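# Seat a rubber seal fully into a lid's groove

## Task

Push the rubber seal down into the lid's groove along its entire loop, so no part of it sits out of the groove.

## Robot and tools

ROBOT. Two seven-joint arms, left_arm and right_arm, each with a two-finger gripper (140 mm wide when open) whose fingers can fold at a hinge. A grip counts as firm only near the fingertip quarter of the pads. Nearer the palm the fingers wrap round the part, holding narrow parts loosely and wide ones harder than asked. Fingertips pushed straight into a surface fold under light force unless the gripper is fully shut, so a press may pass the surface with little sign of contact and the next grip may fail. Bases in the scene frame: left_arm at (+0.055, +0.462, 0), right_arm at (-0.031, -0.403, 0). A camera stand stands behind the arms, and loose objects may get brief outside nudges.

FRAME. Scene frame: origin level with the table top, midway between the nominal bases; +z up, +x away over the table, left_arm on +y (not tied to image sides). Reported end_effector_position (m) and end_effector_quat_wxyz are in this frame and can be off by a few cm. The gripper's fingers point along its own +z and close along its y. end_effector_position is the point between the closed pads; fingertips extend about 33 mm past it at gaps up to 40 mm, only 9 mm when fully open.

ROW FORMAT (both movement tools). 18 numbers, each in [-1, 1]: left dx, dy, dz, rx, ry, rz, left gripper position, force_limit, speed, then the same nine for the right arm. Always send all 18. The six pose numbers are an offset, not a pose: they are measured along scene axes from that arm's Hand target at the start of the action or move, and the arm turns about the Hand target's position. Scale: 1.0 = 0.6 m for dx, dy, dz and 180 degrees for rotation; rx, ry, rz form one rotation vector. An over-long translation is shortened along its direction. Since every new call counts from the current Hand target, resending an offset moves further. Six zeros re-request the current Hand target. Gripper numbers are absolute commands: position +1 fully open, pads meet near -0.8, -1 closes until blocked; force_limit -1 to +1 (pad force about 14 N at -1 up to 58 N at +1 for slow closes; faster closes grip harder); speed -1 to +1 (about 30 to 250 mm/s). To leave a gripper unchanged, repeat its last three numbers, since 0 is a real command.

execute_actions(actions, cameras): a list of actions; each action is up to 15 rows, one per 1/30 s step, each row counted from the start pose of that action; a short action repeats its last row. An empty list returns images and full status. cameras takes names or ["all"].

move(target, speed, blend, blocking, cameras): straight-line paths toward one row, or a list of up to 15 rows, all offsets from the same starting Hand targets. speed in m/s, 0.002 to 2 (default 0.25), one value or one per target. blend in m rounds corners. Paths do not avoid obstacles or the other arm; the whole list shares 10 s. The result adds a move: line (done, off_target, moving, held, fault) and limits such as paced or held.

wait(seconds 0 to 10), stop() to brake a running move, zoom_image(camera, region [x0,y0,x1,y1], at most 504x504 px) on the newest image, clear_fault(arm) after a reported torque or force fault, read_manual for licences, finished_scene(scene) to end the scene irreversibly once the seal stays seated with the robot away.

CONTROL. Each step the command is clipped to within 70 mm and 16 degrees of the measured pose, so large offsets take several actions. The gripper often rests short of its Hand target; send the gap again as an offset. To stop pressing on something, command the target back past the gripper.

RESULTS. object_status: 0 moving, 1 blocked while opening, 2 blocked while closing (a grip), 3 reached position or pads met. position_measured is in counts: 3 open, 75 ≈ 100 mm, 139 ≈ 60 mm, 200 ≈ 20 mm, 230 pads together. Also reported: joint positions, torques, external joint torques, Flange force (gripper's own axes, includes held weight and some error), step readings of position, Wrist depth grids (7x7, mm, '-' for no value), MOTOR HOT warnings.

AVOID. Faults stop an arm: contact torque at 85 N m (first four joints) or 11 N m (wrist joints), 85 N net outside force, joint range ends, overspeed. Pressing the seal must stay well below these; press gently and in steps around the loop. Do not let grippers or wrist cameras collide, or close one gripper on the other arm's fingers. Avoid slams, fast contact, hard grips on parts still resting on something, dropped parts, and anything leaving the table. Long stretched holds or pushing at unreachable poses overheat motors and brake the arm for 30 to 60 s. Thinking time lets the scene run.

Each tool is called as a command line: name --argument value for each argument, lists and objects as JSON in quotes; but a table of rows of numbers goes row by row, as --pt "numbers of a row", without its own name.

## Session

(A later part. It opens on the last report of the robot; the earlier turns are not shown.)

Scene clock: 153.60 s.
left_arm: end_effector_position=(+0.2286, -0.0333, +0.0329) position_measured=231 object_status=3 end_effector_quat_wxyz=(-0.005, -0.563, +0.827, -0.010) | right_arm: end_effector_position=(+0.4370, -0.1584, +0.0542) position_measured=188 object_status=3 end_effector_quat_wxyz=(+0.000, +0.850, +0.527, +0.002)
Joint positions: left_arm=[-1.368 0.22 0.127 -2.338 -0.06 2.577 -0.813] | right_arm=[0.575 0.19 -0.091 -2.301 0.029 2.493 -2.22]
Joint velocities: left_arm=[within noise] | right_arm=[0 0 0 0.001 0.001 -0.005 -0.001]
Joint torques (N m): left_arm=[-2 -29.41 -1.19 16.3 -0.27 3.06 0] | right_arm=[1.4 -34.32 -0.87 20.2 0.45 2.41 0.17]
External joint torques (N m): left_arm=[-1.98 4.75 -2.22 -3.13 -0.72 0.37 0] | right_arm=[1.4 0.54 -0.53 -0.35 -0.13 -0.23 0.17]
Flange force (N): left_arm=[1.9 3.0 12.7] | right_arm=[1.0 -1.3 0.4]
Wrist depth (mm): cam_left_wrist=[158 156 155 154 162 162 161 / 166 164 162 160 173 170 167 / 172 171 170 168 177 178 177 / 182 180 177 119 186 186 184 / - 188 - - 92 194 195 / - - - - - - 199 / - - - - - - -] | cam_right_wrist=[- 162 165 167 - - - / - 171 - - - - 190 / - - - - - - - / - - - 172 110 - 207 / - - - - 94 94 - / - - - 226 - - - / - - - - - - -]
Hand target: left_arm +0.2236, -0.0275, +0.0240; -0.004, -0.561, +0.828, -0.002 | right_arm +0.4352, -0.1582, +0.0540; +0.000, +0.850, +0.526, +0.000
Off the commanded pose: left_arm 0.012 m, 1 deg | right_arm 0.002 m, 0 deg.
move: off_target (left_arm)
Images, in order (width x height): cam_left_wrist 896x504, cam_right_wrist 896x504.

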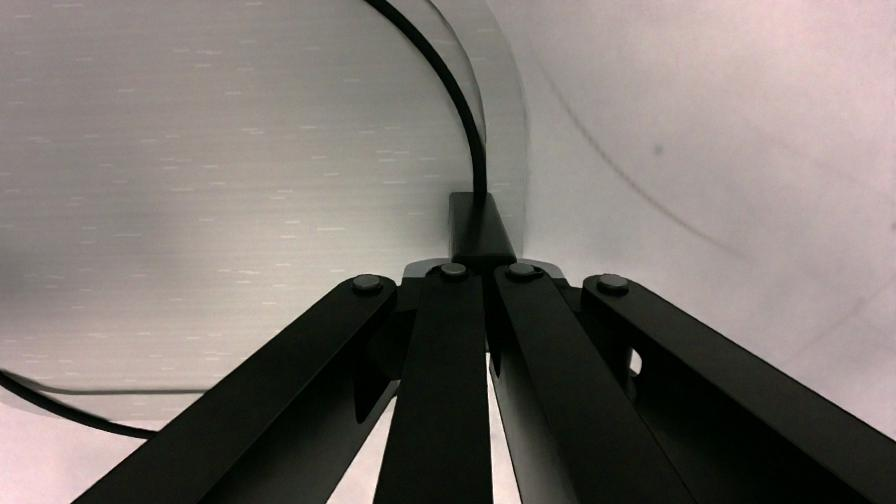

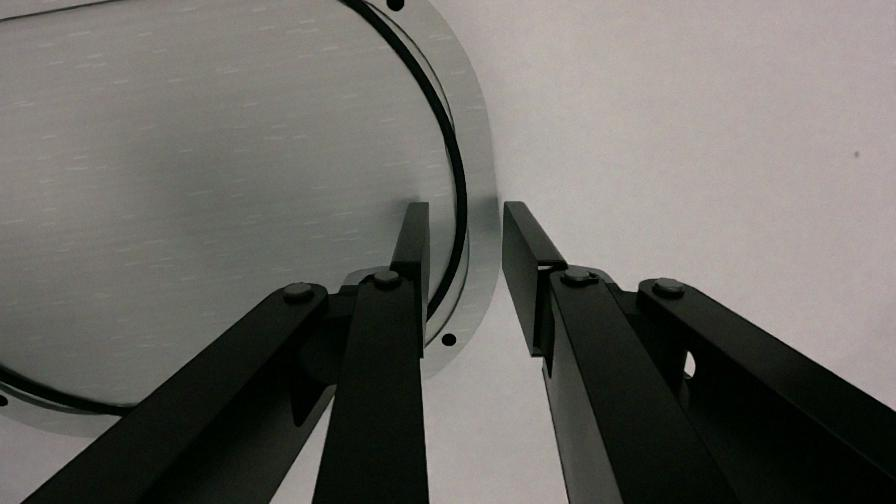

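move --pt "0.0083 -0.0097 0.0182 0 0 0 -1 -0.1 -1 -0.0023 0.0012 0 0 0 0.028 -0.467 -0.1 0" --pt "0.0083 -0.0097 0.0182 0 0 0 -0.467 -0.1 0 -0.0023 0.0012 -0.0175 0 0 0.028 -1 -0.1 -1" --pt "0.0083 -0.0097 0.0383 0 0 0 -0.467 -0.1 0 -0.0115 -0.0035 -0.0367 0 0 0.028 -1 -0.1 -1" --pt "0.016 0.0231 0.0383 0 0 -0.05 -0.467 -0.1 0 -0.0115 -0.0035 -0.0367 0 0 0.028 -1 -0.1 -1" --speed '[0.05,0.04,0.03,0.06]' --cameras '["cam_left_wrist","cam_right_wrist"]'

zoom_image --camera "cam_left_wrist" --region '[400, 120, 540, 260]'

zoom_image --camera "cam_right_wrist" --region '[400, 120, 540, 260]'

Scene clock: 164.67 s.
left_arm: end_effector_position=(+0.2326, -0.0129, +0.0459) position_measured=188 object_status=3 end_effector_quat_wxyz=(-0.004, -0.499, +0.867, +0.000) | right_arm: end_effector_position=(+0.4351, -0.1593, +0.0414) position_measured=231 object_status=3 end_effector_quat_wxyz=(+0.001, +0.828, +0.560, +0.008)
Joint positions: left_arm=[-1.334 0.16 0.116 -2.373 -0.046 2.532 -0.65] | right_arm=[0.569 0.205 -0.083 -2.325 0.028 2.545 -2.296]
Joint velocities: left_arm=[-0.001 0.001 0 -0.002 -0.001 0 0.005] | right_arm=[within noise]
Joint torques (N m): left_arm=[-0.44 -35.91 0.51 20.35 0.43 2.98 0.22] | right_arm=[1.95 -25.37 0.73 15.81 0.77 3.27 -0.41]
External joint torques (N m): left_arm=[-0.29 -3.37 -0.04 0.7 -0.03 0.37 0.22] | right_arm=[2.01 9.45 1.09 -4.2 0.22 0.61 -0.41]
Flange force (N): left_arm=[-3.8 4.7 -6.7] | right_arm=[6.3 2.4 23.1]
Wrist depth (mm): cam_left_wrist=[166 166 165 166 174 173 171 / 177 174 173 172 182 181 180 / 182 183 183 179 191 191 189 / 194 191 189 185 198 200 200 / 204 - - 215 - - 210 / - - - 227 - - - / - - - 242 - - -] | cam_right_wrist=[152 152 152 154 - - - / - 159 162 163 - - - / 166 166 - 168 - - - / - - 177 112 - - - / - 182 94 - - - - / - - - - - - - / - - - - - - -]
Hand target: left_arm +0.2332, -0.0136, +0.0470; -0.004, -0.495, +0.869, -0.002 | right_arm +0.4283, -0.1603, +0.0320; +0.000, +0.826, +0.563, +0.000
Off the commanded pose: left_arm 0.001 m, 1 deg | right_arm 0.012 m, 1 deg.
move: off_target (right_arm)
Images, in order (width x height): cam_left_wrist 896x504, cam_right_wrist 896x504.

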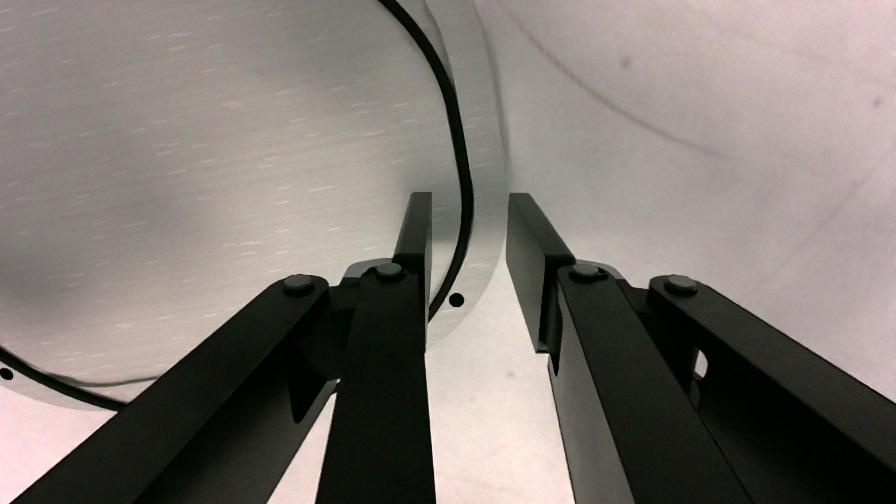

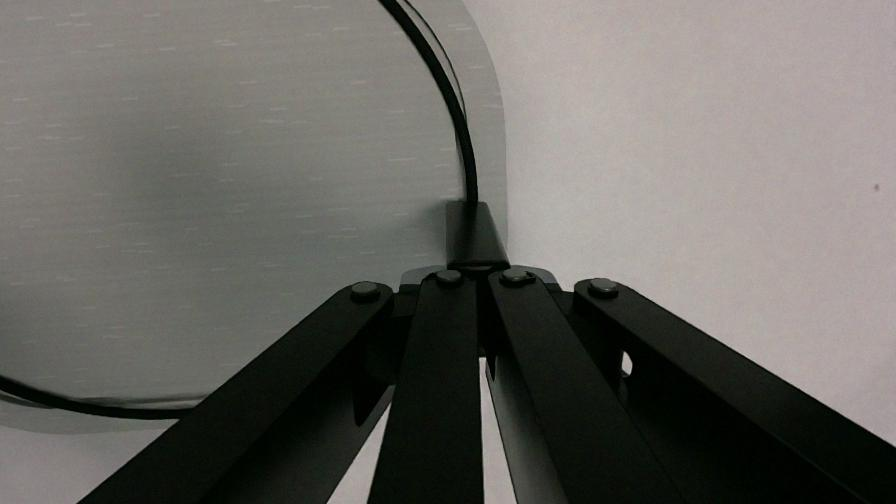

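Scaled by 3.600 from the camera's 896x504 image, which has a finer 1280x720 frame.

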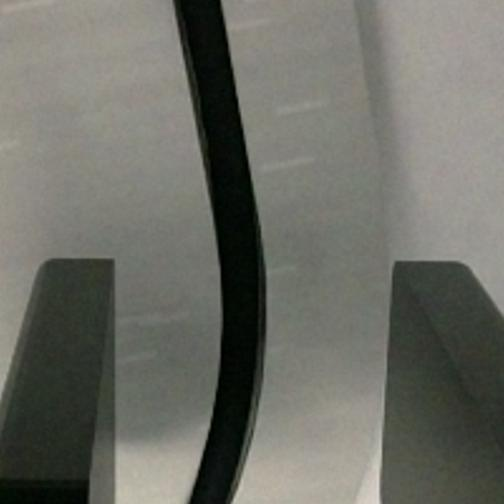

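Scaled by 3.600 from the camera's 896x504 image, which has a finer 1280x720 frame.

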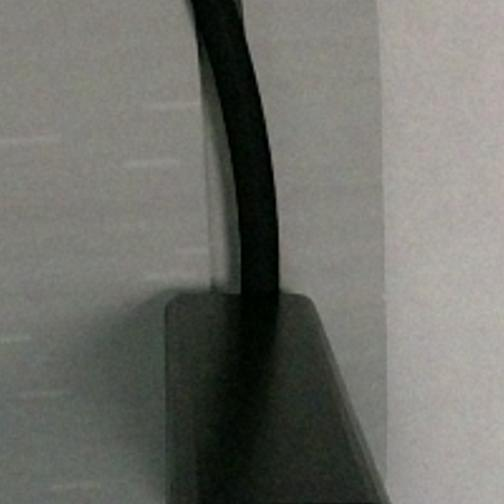

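move --pt "0.0017 -0.001 0 0 0 0 -1 -0.1 -0.3 0.0113 0.0017 0.019 0 0 0 -1 -0.1 -1" --pt "0.0017 -0.001 -0.0183 0 0 0 -1 -0.1 -0.3 0.0113 0.0017 0.019 0 0 0 -0.467 -0.1 0" --pt "-0.0018 0.0083 -0.0375 0 0 0 -1 -0.1 -0.3 0.0113 0.0017 0.0133 0 0 0 -1 -0.1 -1" --speed '[0.05,0.05,0.03]' --cameras '["cam_left_wrist","cam_right_wrist"]'

zoom_image --camera "cam_left_wrist" --region '[400, 120, 540, 260]'

zoom_image --camera "cam_right_wrist" --region '[400, 120, 540, 260]'

Scene clock: 172.93 s.
left_arm: end_effector_position=(+0.2339, -0.0125, +0.0331) position_measured=233 object_status=3 end_effector_quat_wxyz=(-0.005, -0.497, +0.868, -0.006) | right_arm: end_effector_position=(+0.4349, -0.1595, +0.0408) position_measured=226 object_status=0 end_effector_quat_wxyz=(+0.001, +0.828, +0.561, +0.000)
Joint positions: left_arm=[-1.333 0.182 0.116 -2.39 -0.054 2.584 -0.637] | right_arm=[0.569 0.215 -0.083 -2.308 0.028 2.522 -2.299]
Joint torques (N m): left_arm=[-0.83 -26.38 -0.03 17.04 -0.07 4.31 0.22] | right_arm=[0.66 -33.51 -0.86 20.33 0.42 2.85 -0.47]
External joint torques (N m): left_arm=[-0.81 6.49 -0.81 -2.18 -0.51 1.64 0.22] | right_arm=[0.65 1.69 -0.54 0.27 -0.13 0.23 -0.47]
Flange force (N): left_arm=[4.1 -3.8 20.0] | right_arm=[3.2 3.4 4.1]
Wrist depth (mm): cam_left_wrist=[- 155 154 153 163 161 160 / 165 163 161 158 171 169 167 / 170 171 169 167 177 177 176 / 184 180 177 119 186 186 184 / 192 189 - - 92 194 195 / 201 - - - - - 203 / - - - - - - -] | cam_right_wrist=[150 149 - 151 - - 168 / 157 158 160 - - - - / - - - - - - - / - - - 115 - - - / - - - - - - - / - - - - - - - / - - - - - - -]
Hand target: left_arm +0.2321, -0.0086, +0.0245; -0.004, -0.495, +0.869, -0.002 | right_arm +0.4351, -0.1593, +0.0400; +0.000, +0.826, +0.563, +0.000
Off the commanded pose: left_arm 0.010 m, 1 deg | right_arm 0.001 m, 0 deg.
move: off_target (left_arm)
Images, in order (width x height): cam_left_wrist 896x504, cam_right_wrist 896x504.

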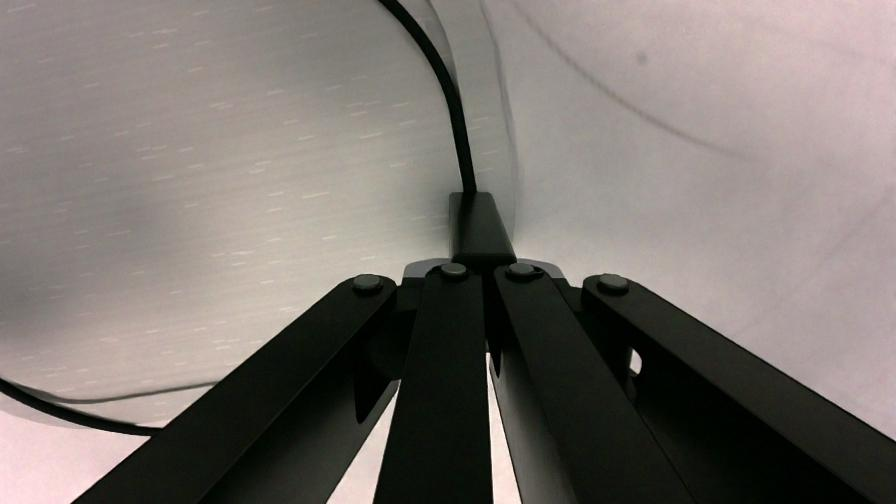

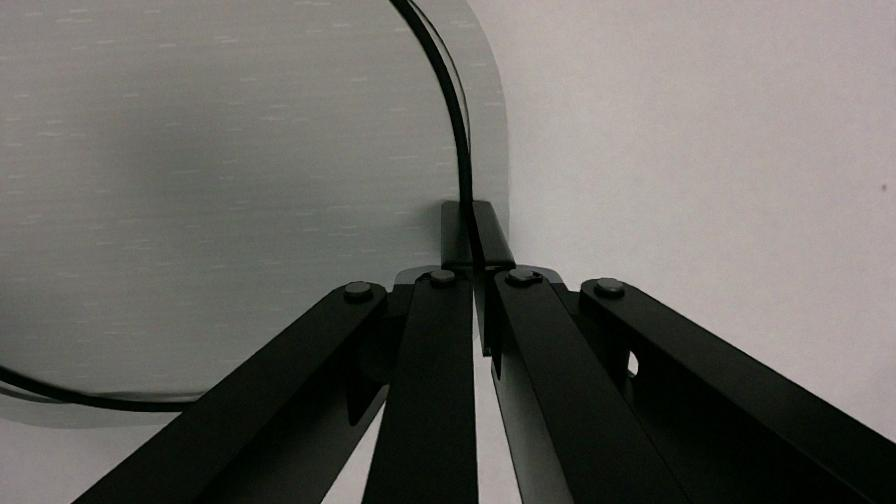

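Scaled by 3.600 from the camera's 896x504 image, which has a finer 1280x720 frame.

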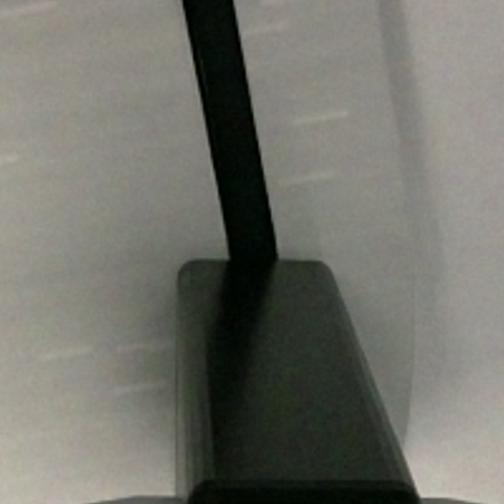

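Scaled by 3.600 from the camera's 896x504 image, which has a finer 1280x720 frame.

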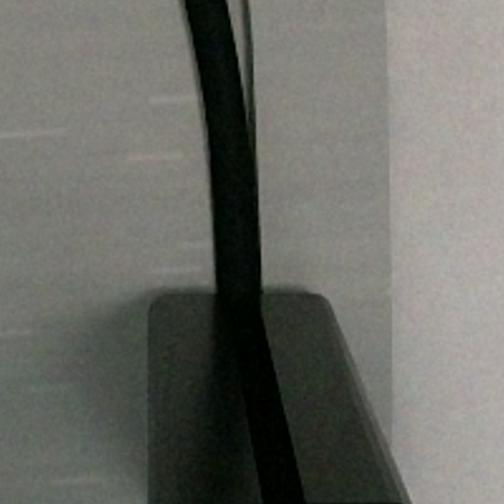

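move --pt "0.003 -0.0065 0.0175 0 0 0 -1 -0.1 -0.3 0 0 0 0 0 0 -0.7 -0.1 -0.5" --pt "0.003 -0.0065 0.0375 0 0 0 -1 -0.1 -0.3 0 0 0.005 0 0 0 -1 -0.1 -1" --pt "0.0225 0.0202 0.0375 0 0 -0.102 -0.467 -0.1 0 -0.0083 -0.0033 -0.0133 0 0 0 -1 -0.1 -1" --speed '[0.05,0.05,0.03]' --cameras '["cam_left_wrist","cam_right_wrist"]'

zoom_image --camera "cam_left_wrist" --region '[400, 120, 540, 260]'

zoom_image --camera "cam_right_wrist" --region '[400, 120, 540, 260]'

Scene clock: 184.60 s.
left_arm: end_effector_position=(+0.2446, +0.0040, +0.0459) position_measured=188 object_status=0 end_effector_quat_wxyz=(-0.005, -0.353, +0.935, +0.001) | right_arm: end_effector_position=(+0.4351, -0.1594, +0.0411) position_measured=231 object_status=3 end_effector_quat_wxyz=(+0.001, +0.827, +0.562, +0.006)
Joint positions: left_arm=[-1.298 0.135 0.116 -2.408 -0.045 2.539 -0.293] | right_arm=[0.569 0.208 -0.083 -2.322 0.028 2.541 -2.3]
Joint torques (N m): left_arm=[-0.69 -34.91 0.56 20.19 0.4 2.92 0.25] | right_arm=[0.87 -25.41 -0.35 16.07 0.72 3.67 -0.4]
External joint torques (N m): left_arm=[-0.65 -3.15 0.03 0.55 -0.04 0.31 0.24] | right_arm=[0.87 9.53 -0.04 -3.94 0.18 1.02 -0.4]
Flange force (N): left_arm=[-1.6 5.8 -6.5] | right_arm=[5.4 4.5 24.1]
Wrist depth (mm): cam_left_wrist=[167 166 163 172 171 172 169 / 175 170 - 173 180 178 178 / 183 - 183 179 191 189 188 / - 193 187 147 197 200 200 / 207 - - - - - 209 / - - - 228 - - - / - - - 246 - - -] | cam_right_wrist=[- - - 155 - - - / - 159 - 163 - - 179 / - - - 166 - - 185 / - - - 118 - - - / - - - - - - - / - - - - - - - / - - - - - - -]
Hand target: left_arm +0.2456, +0.0035, +0.0470; -0.004, -0.350, +0.937, -0.001 | right_arm +0.4301, -0.1613, +0.0320; +0.000, +0.826, +0.563, +0.000
Off the commanded pose: left_arm 0.001 m, 1 deg | right_arm 0.011 m, 1 deg.
move: off_target (right_arm)
Images, in order (width x height): cam_left_wrist 896x504, cam_right_wrist 896x504.

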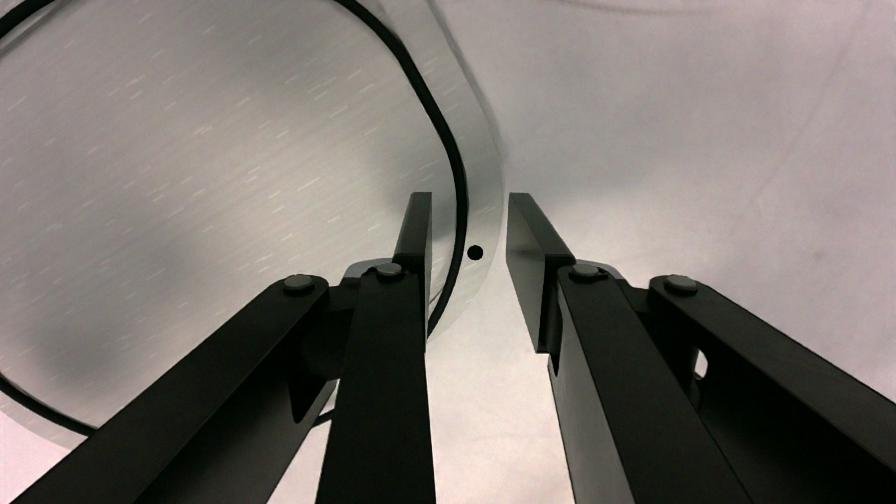

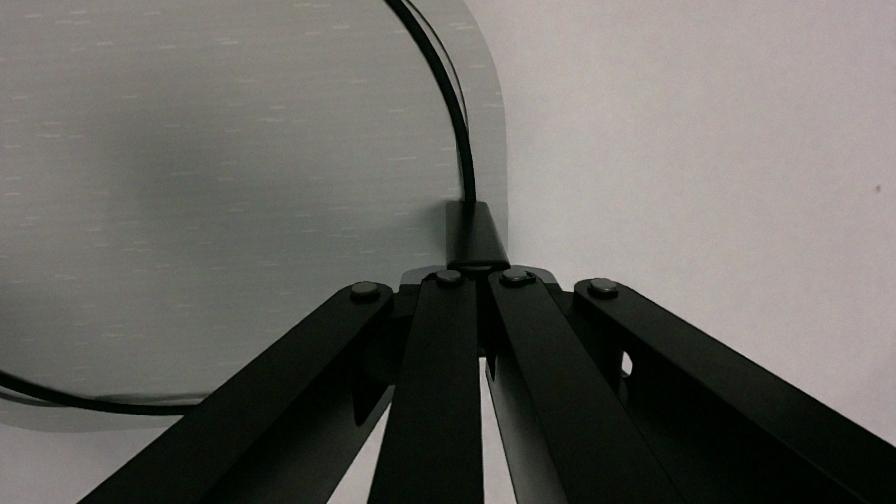

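Scaled by 3.600 from the camera's 896x504 image, which has a finer 1280x720 frame.

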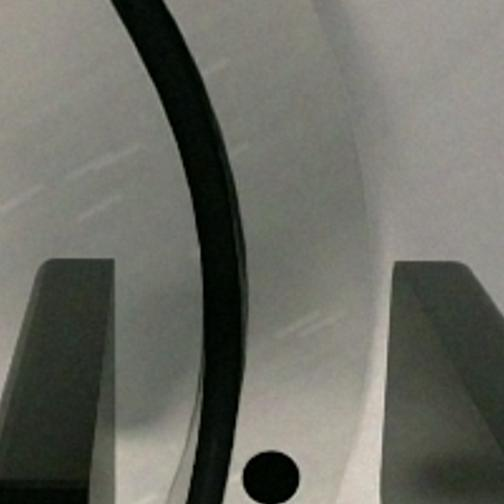

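Scaled by 3.600 from the camera's 896x504 image, which has a finer 1280x720 frame.

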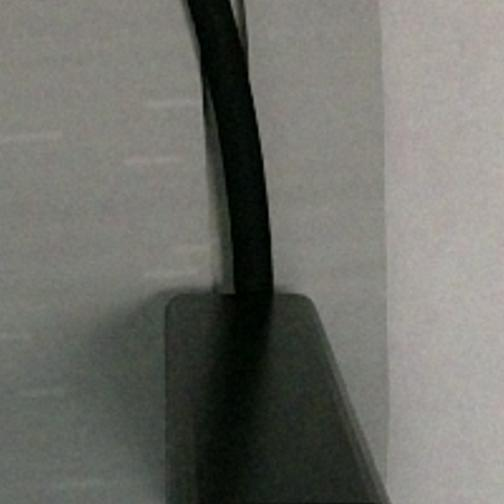

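move --pt "0.0033 -0.0038 0 0 0 0 -1 -0.1 -0.3 0.0083 0.0032 0.0192 0 0 0 -1 -0.1 -1" --pt "0.0033 -0.0038 -0.0167 0 0 0 -1 -0.1 -0.3 0.0083 0.0032 0.0192 0 0 0 -0.467 -0.1 0" --pt "-0.0005 0.0053 -0.0375 0 0 0 -1 -0.1 -0.3 0.0083 0.0032 0.015 0 0 0 -1 -0.1 -1" --pt "-0.0005 0.0053 -0.0375 0 0 0 -1 -0.1 -0.3 0 0 0 0 0 0 -1 -0.1 -1" --speed '[0.05,0.05,0.03,0.03]' --cameras '["cam_left_wrist","cam_right_wrist"]'

zoom_image --camera "cam_left_wrist" --region '[400, 120, 540, 260]'

zoom_image --camera "cam_right_wrist" --region '[400, 120, 540, 260]'

Scene clock: 194.50 s.
left_arm: end_effector_position=(+0.2480, +0.0004, +0.0333) position_measured=233 object_status=3 end_effector_quat_wxyz=(-0.004, -0.351, +0.936, -0.009) | right_arm: end_effector_position=(+0.4357, -0.1590, +0.0406) position_measured=231 object_status=3 end_effector_quat_wxyz=(+0.001, +0.827, +0.562, +0.007)
Joint positions: left_arm=[-1.296 0.164 0.116 -2.418 -0.053 2.598 -0.28] | right_arm=[0.568 0.21 -0.082 -2.322 0.028 2.544 -2.301]
Joint velocities: left_arm=[0.001 0.001 -0.001 -0.001 -0.001 0.003 0] | right_arm=[0 0 0 0 0 0.004 -0.003]
Joint torques (N m): left_arm=[-0.52 -27.38 0.29 16.86 0.11 3.08 0.19] | right_arm=[0.74 -26.41 -0.53 16.17 0.68 3.16 -0.36]
External joint torques (N m): left_arm=[-0.5 4.73 -0.39 -2.16 -0.31 0.44 0.19] | right_arm=[0.7 8.48 -0.26 -3.78 0.14 0.51 -0.36]
Flange force (N): left_arm=[1.2 -2.7 13.0] | right_arm=[4.2 3.8 20.5]
Wrist depth (mm): cam_left_wrist=[158 156 154 160 161 159 157 / - - 162 160 170 168 165 / 174 - 170 167 177 176 172 / 184 182 179 119 185 185 184 / - 191 - - 92 193 196 / 206 - - - - - 202 / - - - - - - -] | cam_right_wrist=[- 151 - 154 - 172 169 / 157 158 160 164 174 - 177 / - - - - - - - / 171 175 173 142 - - - / - 183 - - - - - / - - - - - - - / - - - - - - -]
Hand target: left_arm +0.2453, +0.0067, +0.0245; -0.004, -0.350, +0.937, -0.001 | right_arm +0.4301, -0.1613, +0.0320; +0.000, +0.826, +0.563, +0.000
Off the commanded pose: left_arm 0.011 m, 1 deg | right_arm 0.011 m, 1 deg.
move: off_target (left_arm, right_arm)
Images, in order (width x height): cam_left_wrist 896x504, cam_right_wrist 896x504.

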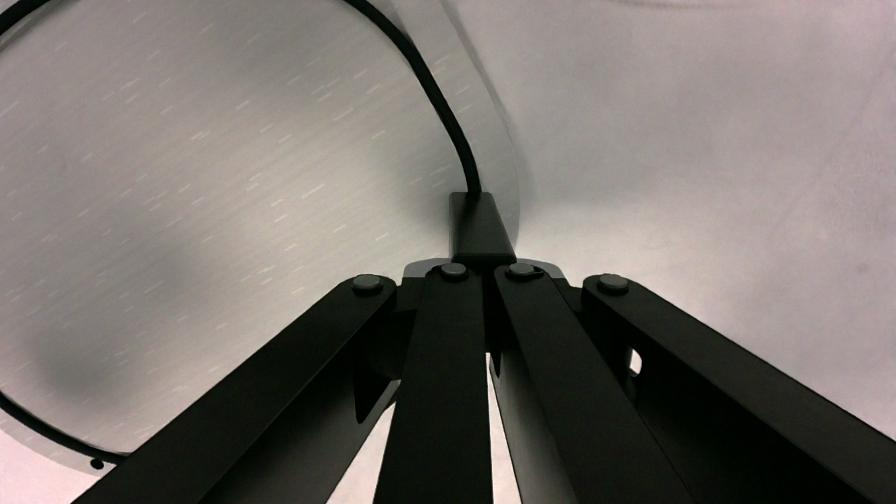

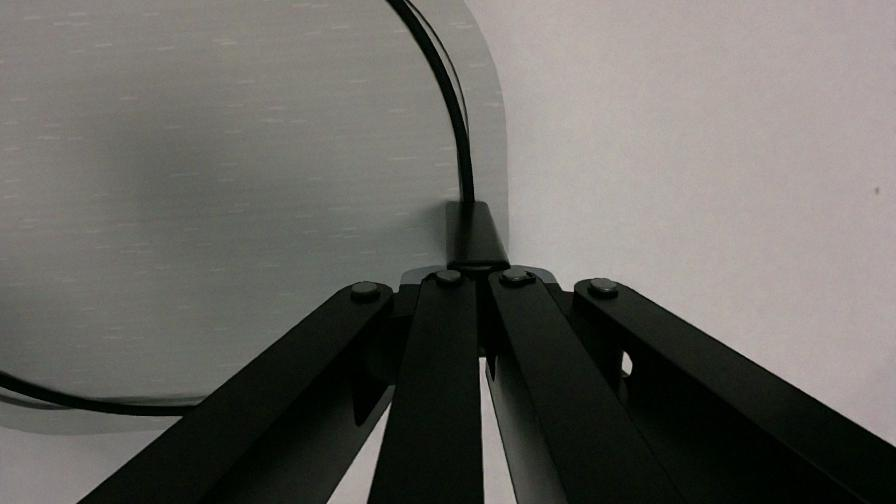

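Scaled by 3.600 from the camera's 896x504 image, which has a finer 1280x720 frame.

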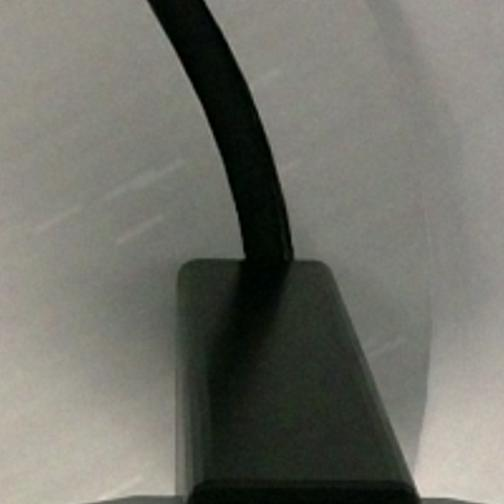

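Scaled by 3.600 from the camera's 896x504 image, which has a finer 1280x720 frame.

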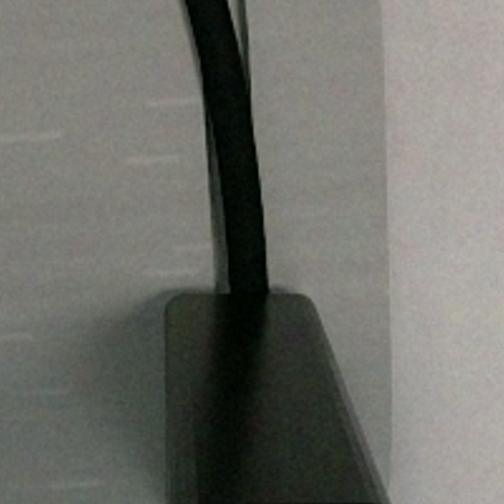

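move --pt "0.0045 -0.0105 0.018 0 0 0 -1 -0.1 -0.3 0.0093 0.0038 0.0177 0 0 0 -1 -0.1 -1" --pt "0.0045 -0.0105 0.0375 0 0 0 -1 -0.1 -0.3 0.0093 0.0038 0.0267 0 0 0 -1 -0.1 -1" --pt "0.0292 0.0107 0.0375 0 0 -0.102 -0.467 -0.1 0 0.0158 0.0228 0.0267 0 0 0 -1 -0.1 -1" --pt "0.0292 0.0107 0.0375 0 0 -0.102 -0.467 -0.1 0 0.0067 0.0185 0 0 0 0 -1 -0.1 -1" --speed '[0.05,0.05,0.05,0.03]' --cameras '["cam_left_wrist","cam_right_wrist"]'

zoom_image --camera "cam_left_wrist" --region '[400, 120, 540, 260]'

zoom_image --camera "cam_right_wrist" --region '[400, 120, 540, 260]'

Scene clock: 203.90 s.
left_arm: end_effector_position=(+0.2630, +0.0120, +0.0465) position_measured=188 object_status=3 end_effector_quat_wxyz=(-0.004, -0.199, +0.980, -0.001) | right_arm: end_effector_position=(+0.4408, -0.1490, +0.0417) position_measured=231 object_status=3 end_effector_quat_wxyz=(+0.002, +0.825, +0.565, +0.007)
Joint positions: left_arm=[-1.244 0.132 0.102 -2.411 -0.04 2.542 0.065] | right_arm=[0.581 0.228 -0.082 -2.29 0.029 2.532 -2.296]
Joint velocities: left_arm=[within noise] | right_arm=[0 -0.002 -0.001 -0.002 0.001 0.005 0]
Joint torques (N m): left_arm=[-0.68 -34.8 0.48 20.12 0.4 2.51 0.22] | right_arm=[1.93 -26.32 0.25 16.01 1.08 3.16 0.1]
External joint torques (N m): left_arm=[-0.77 -3.19 -0.12 0.55 -0.02 -0.06 0.22] | right_arm=[2.01 9.55 0.67 -4.28 0.52 0.48 0.1]
Flange force (N): left_arm=[0.8 5.7 -7.5] | right_arm=[6.6 1.8 22.5]
Wrist depth (mm): cam_left_wrist=[167 166 161 173 172 171 169 / 176 174 175 178 181 178 178 / 186 185 183 181 190 190 188 / 197 195 190 185 197 199 195 / 208 - - 214 - - 212 / - - - 230 - - - / - - - 246 - - -] | cam_right_wrist=[- 151 154 156 - - - / - - 160 - - 183 - / - 168 170 170 - - - / - 174 177 127 - - - / - - - - - - - / - - - - - - - / - - - - - - -]
Hand target: left_arm +0.2628, +0.0131, +0.0470; -0.005, -0.196, +0.981, +0.000 | right_arm +0.4342, -0.1502, +0.0320; +0.000, +0.826, +0.563, +0.000
Off the commanded pose: left_arm 0.001 m, 0 deg | right_arm 0.012 m, 1 deg.
move: off_target (right_arm)
Images, in order (width x height): cam_left_wrist 896x504, cam_right_wrist 896x504.

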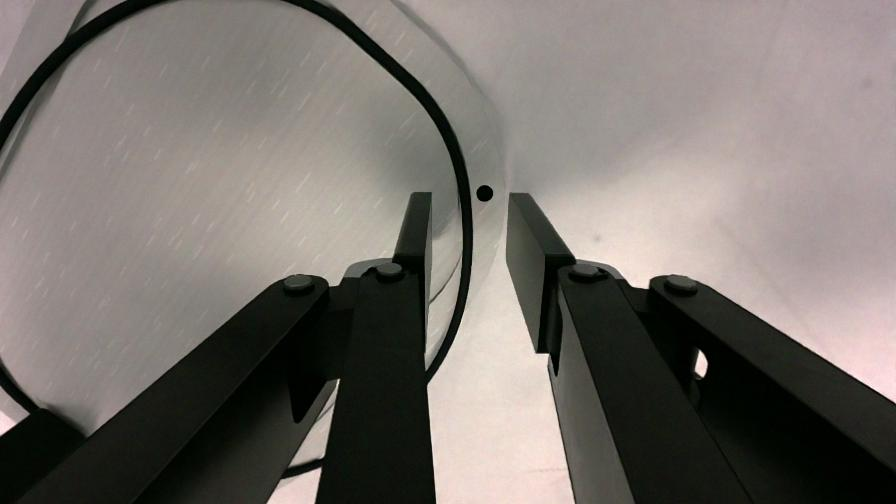

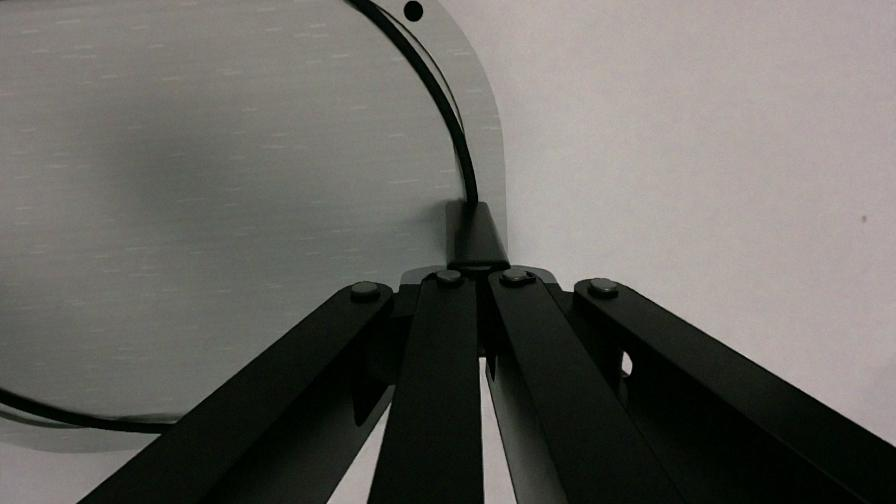

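Scaled by 3.600 from the camera's 896x504 image, which has a finer 1280x720 frame.

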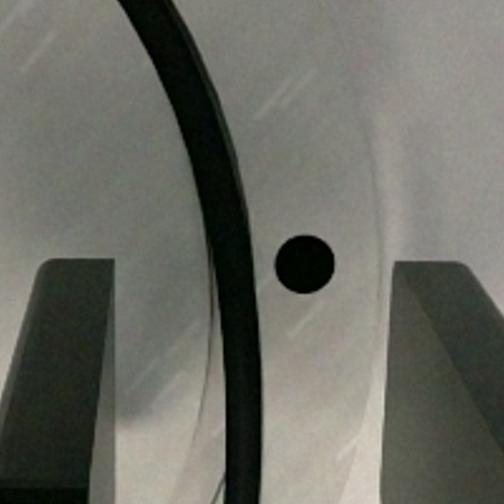

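Scaled by 3.600 from the camera's 896x504 image, which has a finer 1280x720 frame.

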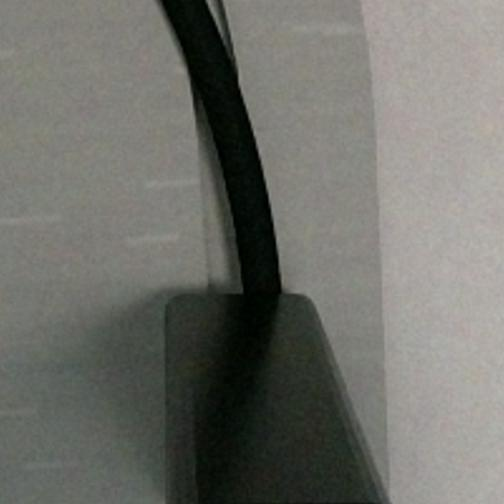

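wait --seconds 0.1 --cameras '["cam_high","cam_low"]'

zoom_image --camera "cam_high" --region '[370, 130, 530, 250]'

zoom_image --camera "cam_low" --region '[370, 200, 480, 255]'

Scene clock: 205.13 s.
left_arm: end_effector_position=(+0.2630, +0.0120, +0.0465) position_measured=188 object_status=3 end_effector_quat_wxyz=(-0.004, -0.199, +0.980, -0.001) | right_arm: end_effector_position=(+0.4409, -0.1489, +0.0417) position_measured=231 object_status=3 end_effector_quat_wxyz=(+0.002, +0.825, +0.565, +0.008)
Joint positions: left_arm=[-1.244 0.132 0.102 -2.411 -0.04 2.542 0.065] | right_arm=[0.581 0.228 -0.082 -2.29 0.029 2.533 -2.296]
Joint torques (N m): left_arm=[-0.69 -34.8 0.54 20.16 0.4 2.51 0.23] | right_arm=[1.95 -26.52 0.25 16.03 1.08 3.2 0.14]
External joint torques (N m): left_arm=[-0.64 -3.2 0.07 0.61 -0.03 -0.07 0.23] | right_arm=[1.91 9.23 0.56 -4.11 0.53 0.55 0.14]
Flange force (N): left_arm=[0.5 5.5 -7.5] | right_arm=[6.4 1.7 21.9]
Wrist depth (mm): cam_left_wrist=[167 166 164 171 173 171 168 / 176 174 173 174 181 179 178 / 185 185 183 180 190 189 188 / 198 195 - 185 198 - 198 / 209 206 - - - - 209 / - - - 230 - - - / - - - - - - -] | cam_right_wrist=[- - 153 154 - - 171 / - - - - - - - / - 167 - 169 - - - / - - - 117 189 - - / - - 94 - - - - / - - - - - - - / - - - - - - -]
Hand target: left_arm +0.2628, +0.0131, +0.0470; -0.005, -0.196, +0.981, +0.000 | right_arm +0.4342, -0.1502, +0.0320; +0.000, +0.826, +0.563, +0.000
Tool commands: left_gripper/position=-0.467 left_gripper/force_limit=-0.1 left_gripper/speed=+0.0 right_gripper/position=-1.0 right_gripper/force_limit=-0.1 right_gripper/speed=-1.0
Off the commanded pose: left_arm 0.001 m, 0 deg | right_arm 0.012 m, 1 deg.
wait: 0.10 s; at rest from the start
Images, in order (width x height): cam_high 896x504, cam_low 896x504.

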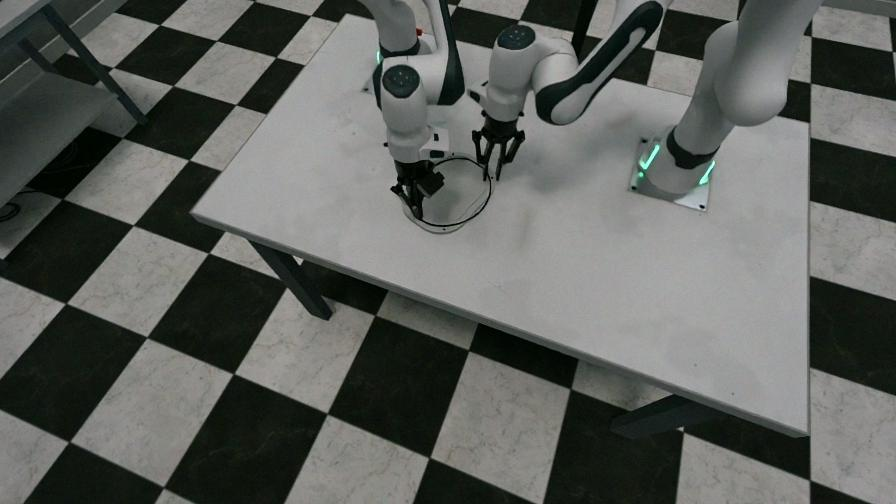

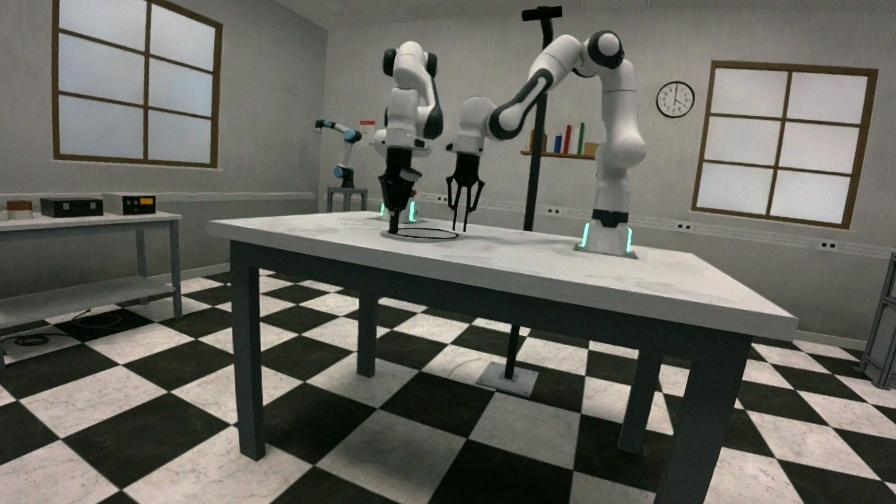

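Scaled by 3.150 from the camera's 896x504 image, which has a finer 1280x720 frame.

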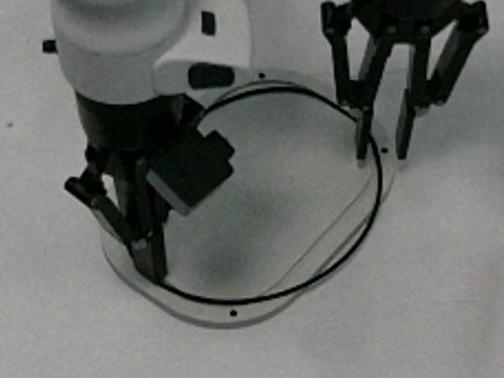

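Scaled by 4.582 from the camera's 896x504 image, which has a finer 1280x720 frame.

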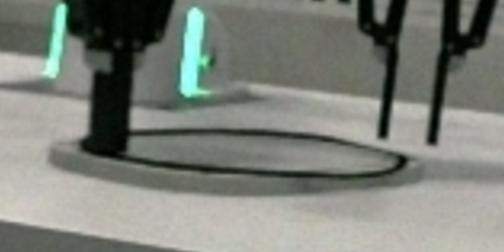

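move --pt "-0.0032 -0.0053 0 0 0 0 -0.467 -0.1 0 0.011 0.002 0.0195 0 0 0 -1 -0.1 -1" --pt "-0.0032 -0.0053 -0.0208 0 0 0 -1 -0.1 -1 0.011 0.002 0.0195 0 0 0 -0.467 -0.1 0" --pt "-0.0073 0.0037 -0.0375 0 0 0 -1 -0.1 -1 0.011 0.002 0.0133 0 0 0 -1 -0.1 -1" --pt "-0.0073 0.0037 -0.0375 0 0 0 -1 -0.1 -1 0.0032 0.005 0.0142 0 0 0 -1 -0.1 -1" --speed '[0.05,0.05,0.03,0.03]' --cameras '["cam_left_wrist","cam_right_wrist"]'

zoom_image --camera "cam_left_wrist" --region '[400, 120, 540, 260]'

zoom_image --camera "cam_right_wrist" --region '[400, 120, 540, 260]'

Scene clock: 215.73 s.
left_arm: end_effector_position=(+0.2622, +0.0084, +0.0333) position_measured=232 object_status=3 end_effector_quat_wxyz=(-0.002, -0.197, +0.980, -0.009) | right_arm: end_effector_position=(+0.4380, -0.1486, +0.0411) position_measured=231 object_status=3 end_effector_quat_wxyz=(+0.001, +0.825, +0.566, +0.000)
Joint positions: left_arm=[-1.244 0.16 0.096 -2.422 -0.045 2.598 0.067] | right_arm=[0.583 0.232 -0.082 -2.282 0.029 2.514 -2.295]
Joint velocities: left_arm=[within noise] | right_arm=[0.001 -0.002 -0.001 -0.001 -0.001 0 0.004]
Joint torques (N m): left_arm=[-0.92 -26.94 -0.25 15.66 -0.11 2.77 0.18] | right_arm=[2.3 -34.92 -0.63 19.41 0.52 2.65 0.25]
External joint torques (N m): left_arm=[-1.05 5 -0.97 -3.28 -0.51 0.17 0.18] | right_arm=[2.28 0.95 -0.3 -0.75 -0.03 0.03 0.25]
Flange force (N): left_arm=[1.3 -0.2 13.2] | right_arm=[1.4 -3.0 1.9]
Wrist depth (mm): cam_left_wrist=[156 155 153 160 160 157 157 / 167 164 161 160 169 167 164 / 174 172 170 167 177 175 172 / 185 182 179 119 186 183 183 / - - - - 92 195 194 / 208 - - - - - 204 / - - - - - - -] | cam_right_wrist=[- 152 - 154 - - - / - 159 160 163 - - - / - - - 167 - - - / - 175 - 140 192 - - / - - - - - - - / - - - - - - 218 / - - - - - - -]
Hand target: left_arm +0.2584, +0.0153, +0.0245; -0.005, -0.196, +0.981, +0.000 | right_arm +0.4361, -0.1472, +0.0405; +0.000, +0.826, +0.563, +0.000
Off the commanded pose: left_arm 0.012 m, 1 deg | right_arm 0.002 m, 0 deg.
move: off_target (left_arm)
Images, in order (width x height): cam_left_wrist 896x504, cam_right_wrist 896x504.

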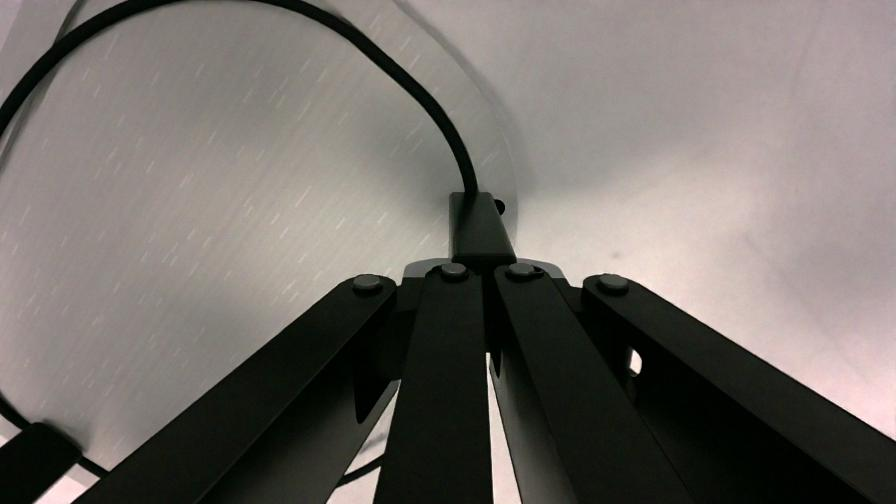

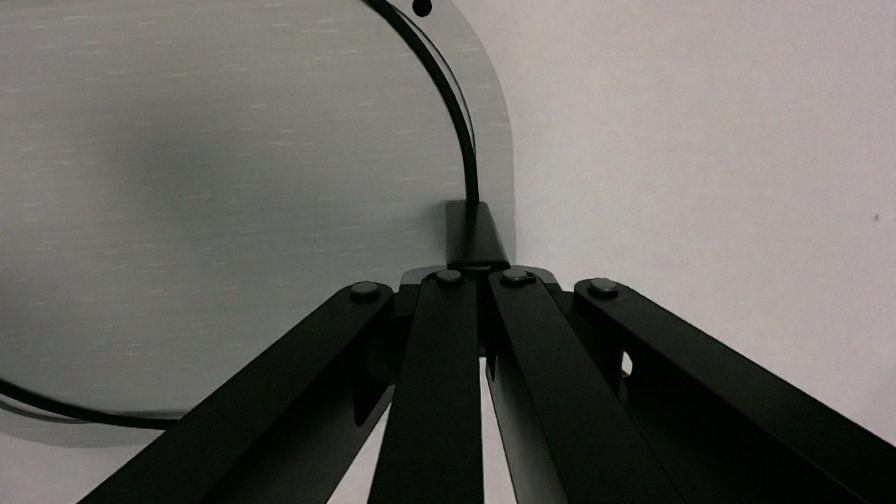

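Scaled by 3.600 from the camera's 896x504 image, which has a finer 1280x720 frame.

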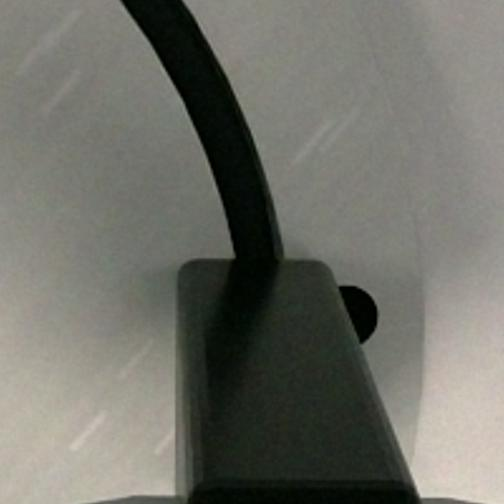

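Scaled by 3.600 from the camera's 896x504 image, which has a finer 1280x720 frame.

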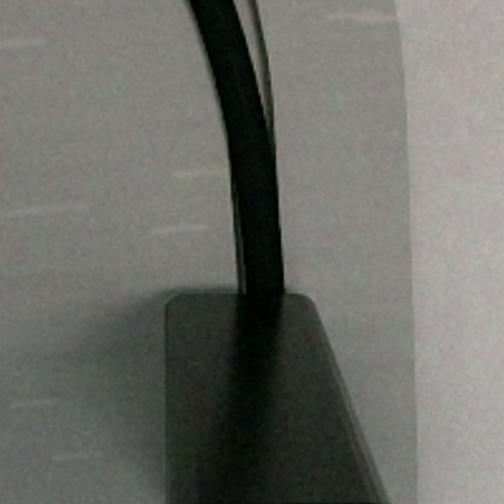

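move --pt "0.0063 -0.0115 0.018 0 0 0 -1 -0.1 -1 -0.005 -0.0017 -0.0142 0 0 0 -1 -0.1 -1" --pt "0.0063 -0.0115 0.0375 0 0 0 -1 -0.1 -1 -0.005 -0.0017 -0.0142 0 0 0 -1 -0.1 -1" --pt "0.039 0.0013 0.0375 0 0 -0.105 -0.467 -0.1 0 -0.005 -0.0017 -0.0142 0 0 0 -1 -0.1 -1" --speed '[0.04,0.05,0.05]' --cameras '["cam_left_wrist","cam_right_wrist"]'

zoom_image --camera "cam_left_wrist" --region '[400, 120, 540, 260]'

zoom_image --camera "cam_right_wrist" --region '[400, 120, 540, 260]'

Scene clock: 223.63 s.
left_arm: end_effector_position=(+0.2817, +0.0155, +0.0476) position_measured=188 object_status=0 end_effector_quat_wxyz=(-0.004, -0.036, +0.999, -0.001) | right_arm: end_effector_position=(+0.4382, -0.1487, +0.0391) position_measured=231 object_status=3 end_effector_quat_wxyz=(+0.002, +0.825, +0.565, +0.005)
Joint positions: left_arm=[-1.183 0.142 0.078 -2.392 -0.034 2.532 0.426] | right_arm=[0.583 0.232 -0.082 -2.292 0.029 2.532 -2.294]
Joint torques (N m): left_arm=[-0.69 -33.64 0.46 20.96 0.4 2.38 0.16] | right_arm=[2.93 -28.22 1.09 16.93 0.97 3.4 0.2]
External joint torques (N m): left_arm=[-0.67 -1.48 0.03 1.32 -0.03 -0.15 0.16] | right_arm=[3.11 7.55 1.62 -3.17 0.42 0.76 0.2]
Flange force (N): left_arm=[0.0 -1.2 -4.0] | right_arm=[7.3 -0.6 18.6]
Wrist depth (mm): cam_left_wrist=[167 166 166 172 173 171 168 / 176 175 171 173 182 180 179 / 187 186 184 180 197 190 188 / 198 195 191 147 119 202 200 / 211 - - 216 - - 211 / - - - 234 - - - / - - - 251 - - -] | cam_right_wrist=[149 - - 152 - - - / 156 160 159 - - - - / 163 166 - 168 - - - / - - - 112 - - - / 181 - - - - - - / - - - - - - - / - - - - - - -]
Hand target: left_arm +0.2818, +0.0161, +0.0470; -0.005, -0.032, +0.999, +0.000 | right_arm +0.4331, -0.1482, +0.0320; +0.000, +0.826, +0.563, +0.000
Off the commanded pose: left_arm 0.001 m, 0 deg | right_arm 0.009 m, 1 deg.
move: off_target (right_arm)
Images, in order (width x height): cam_left_wrist 896x504, cam_right_wrist 896x504.

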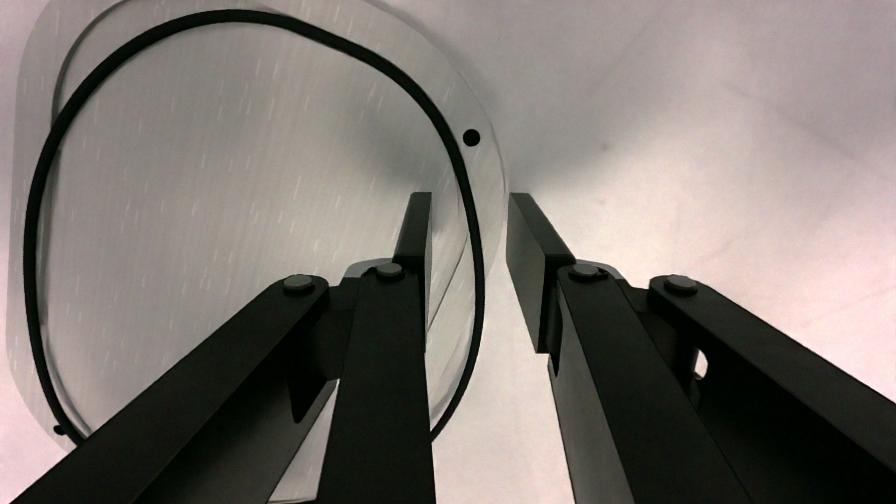

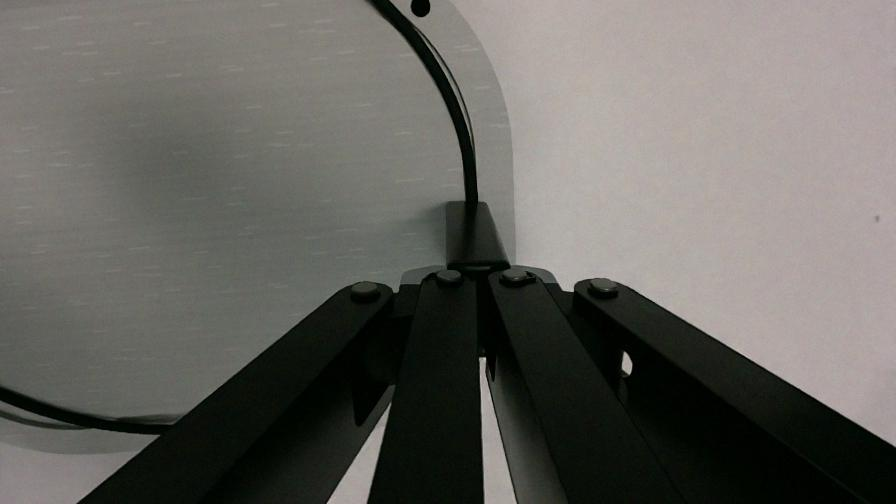

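Scaled by 3.600 from the camera's 896x504 image, which has a finer 1280x720 frame.

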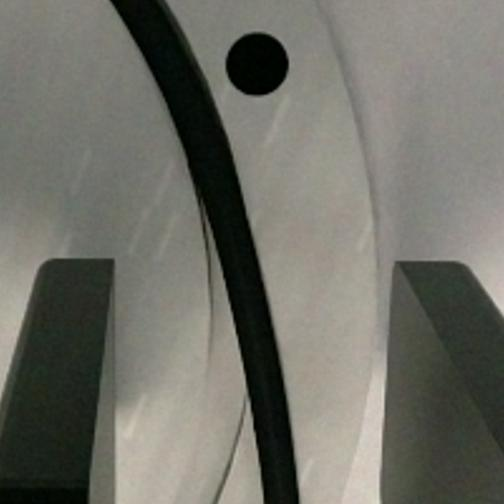

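Scaled by 3.600 from the camera's 896x504 image, which has a finer 1280x720 frame.

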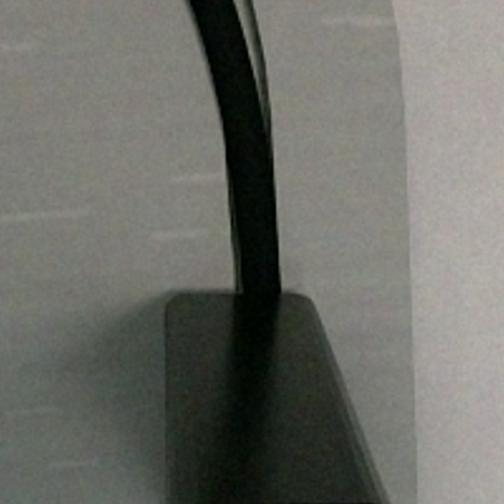

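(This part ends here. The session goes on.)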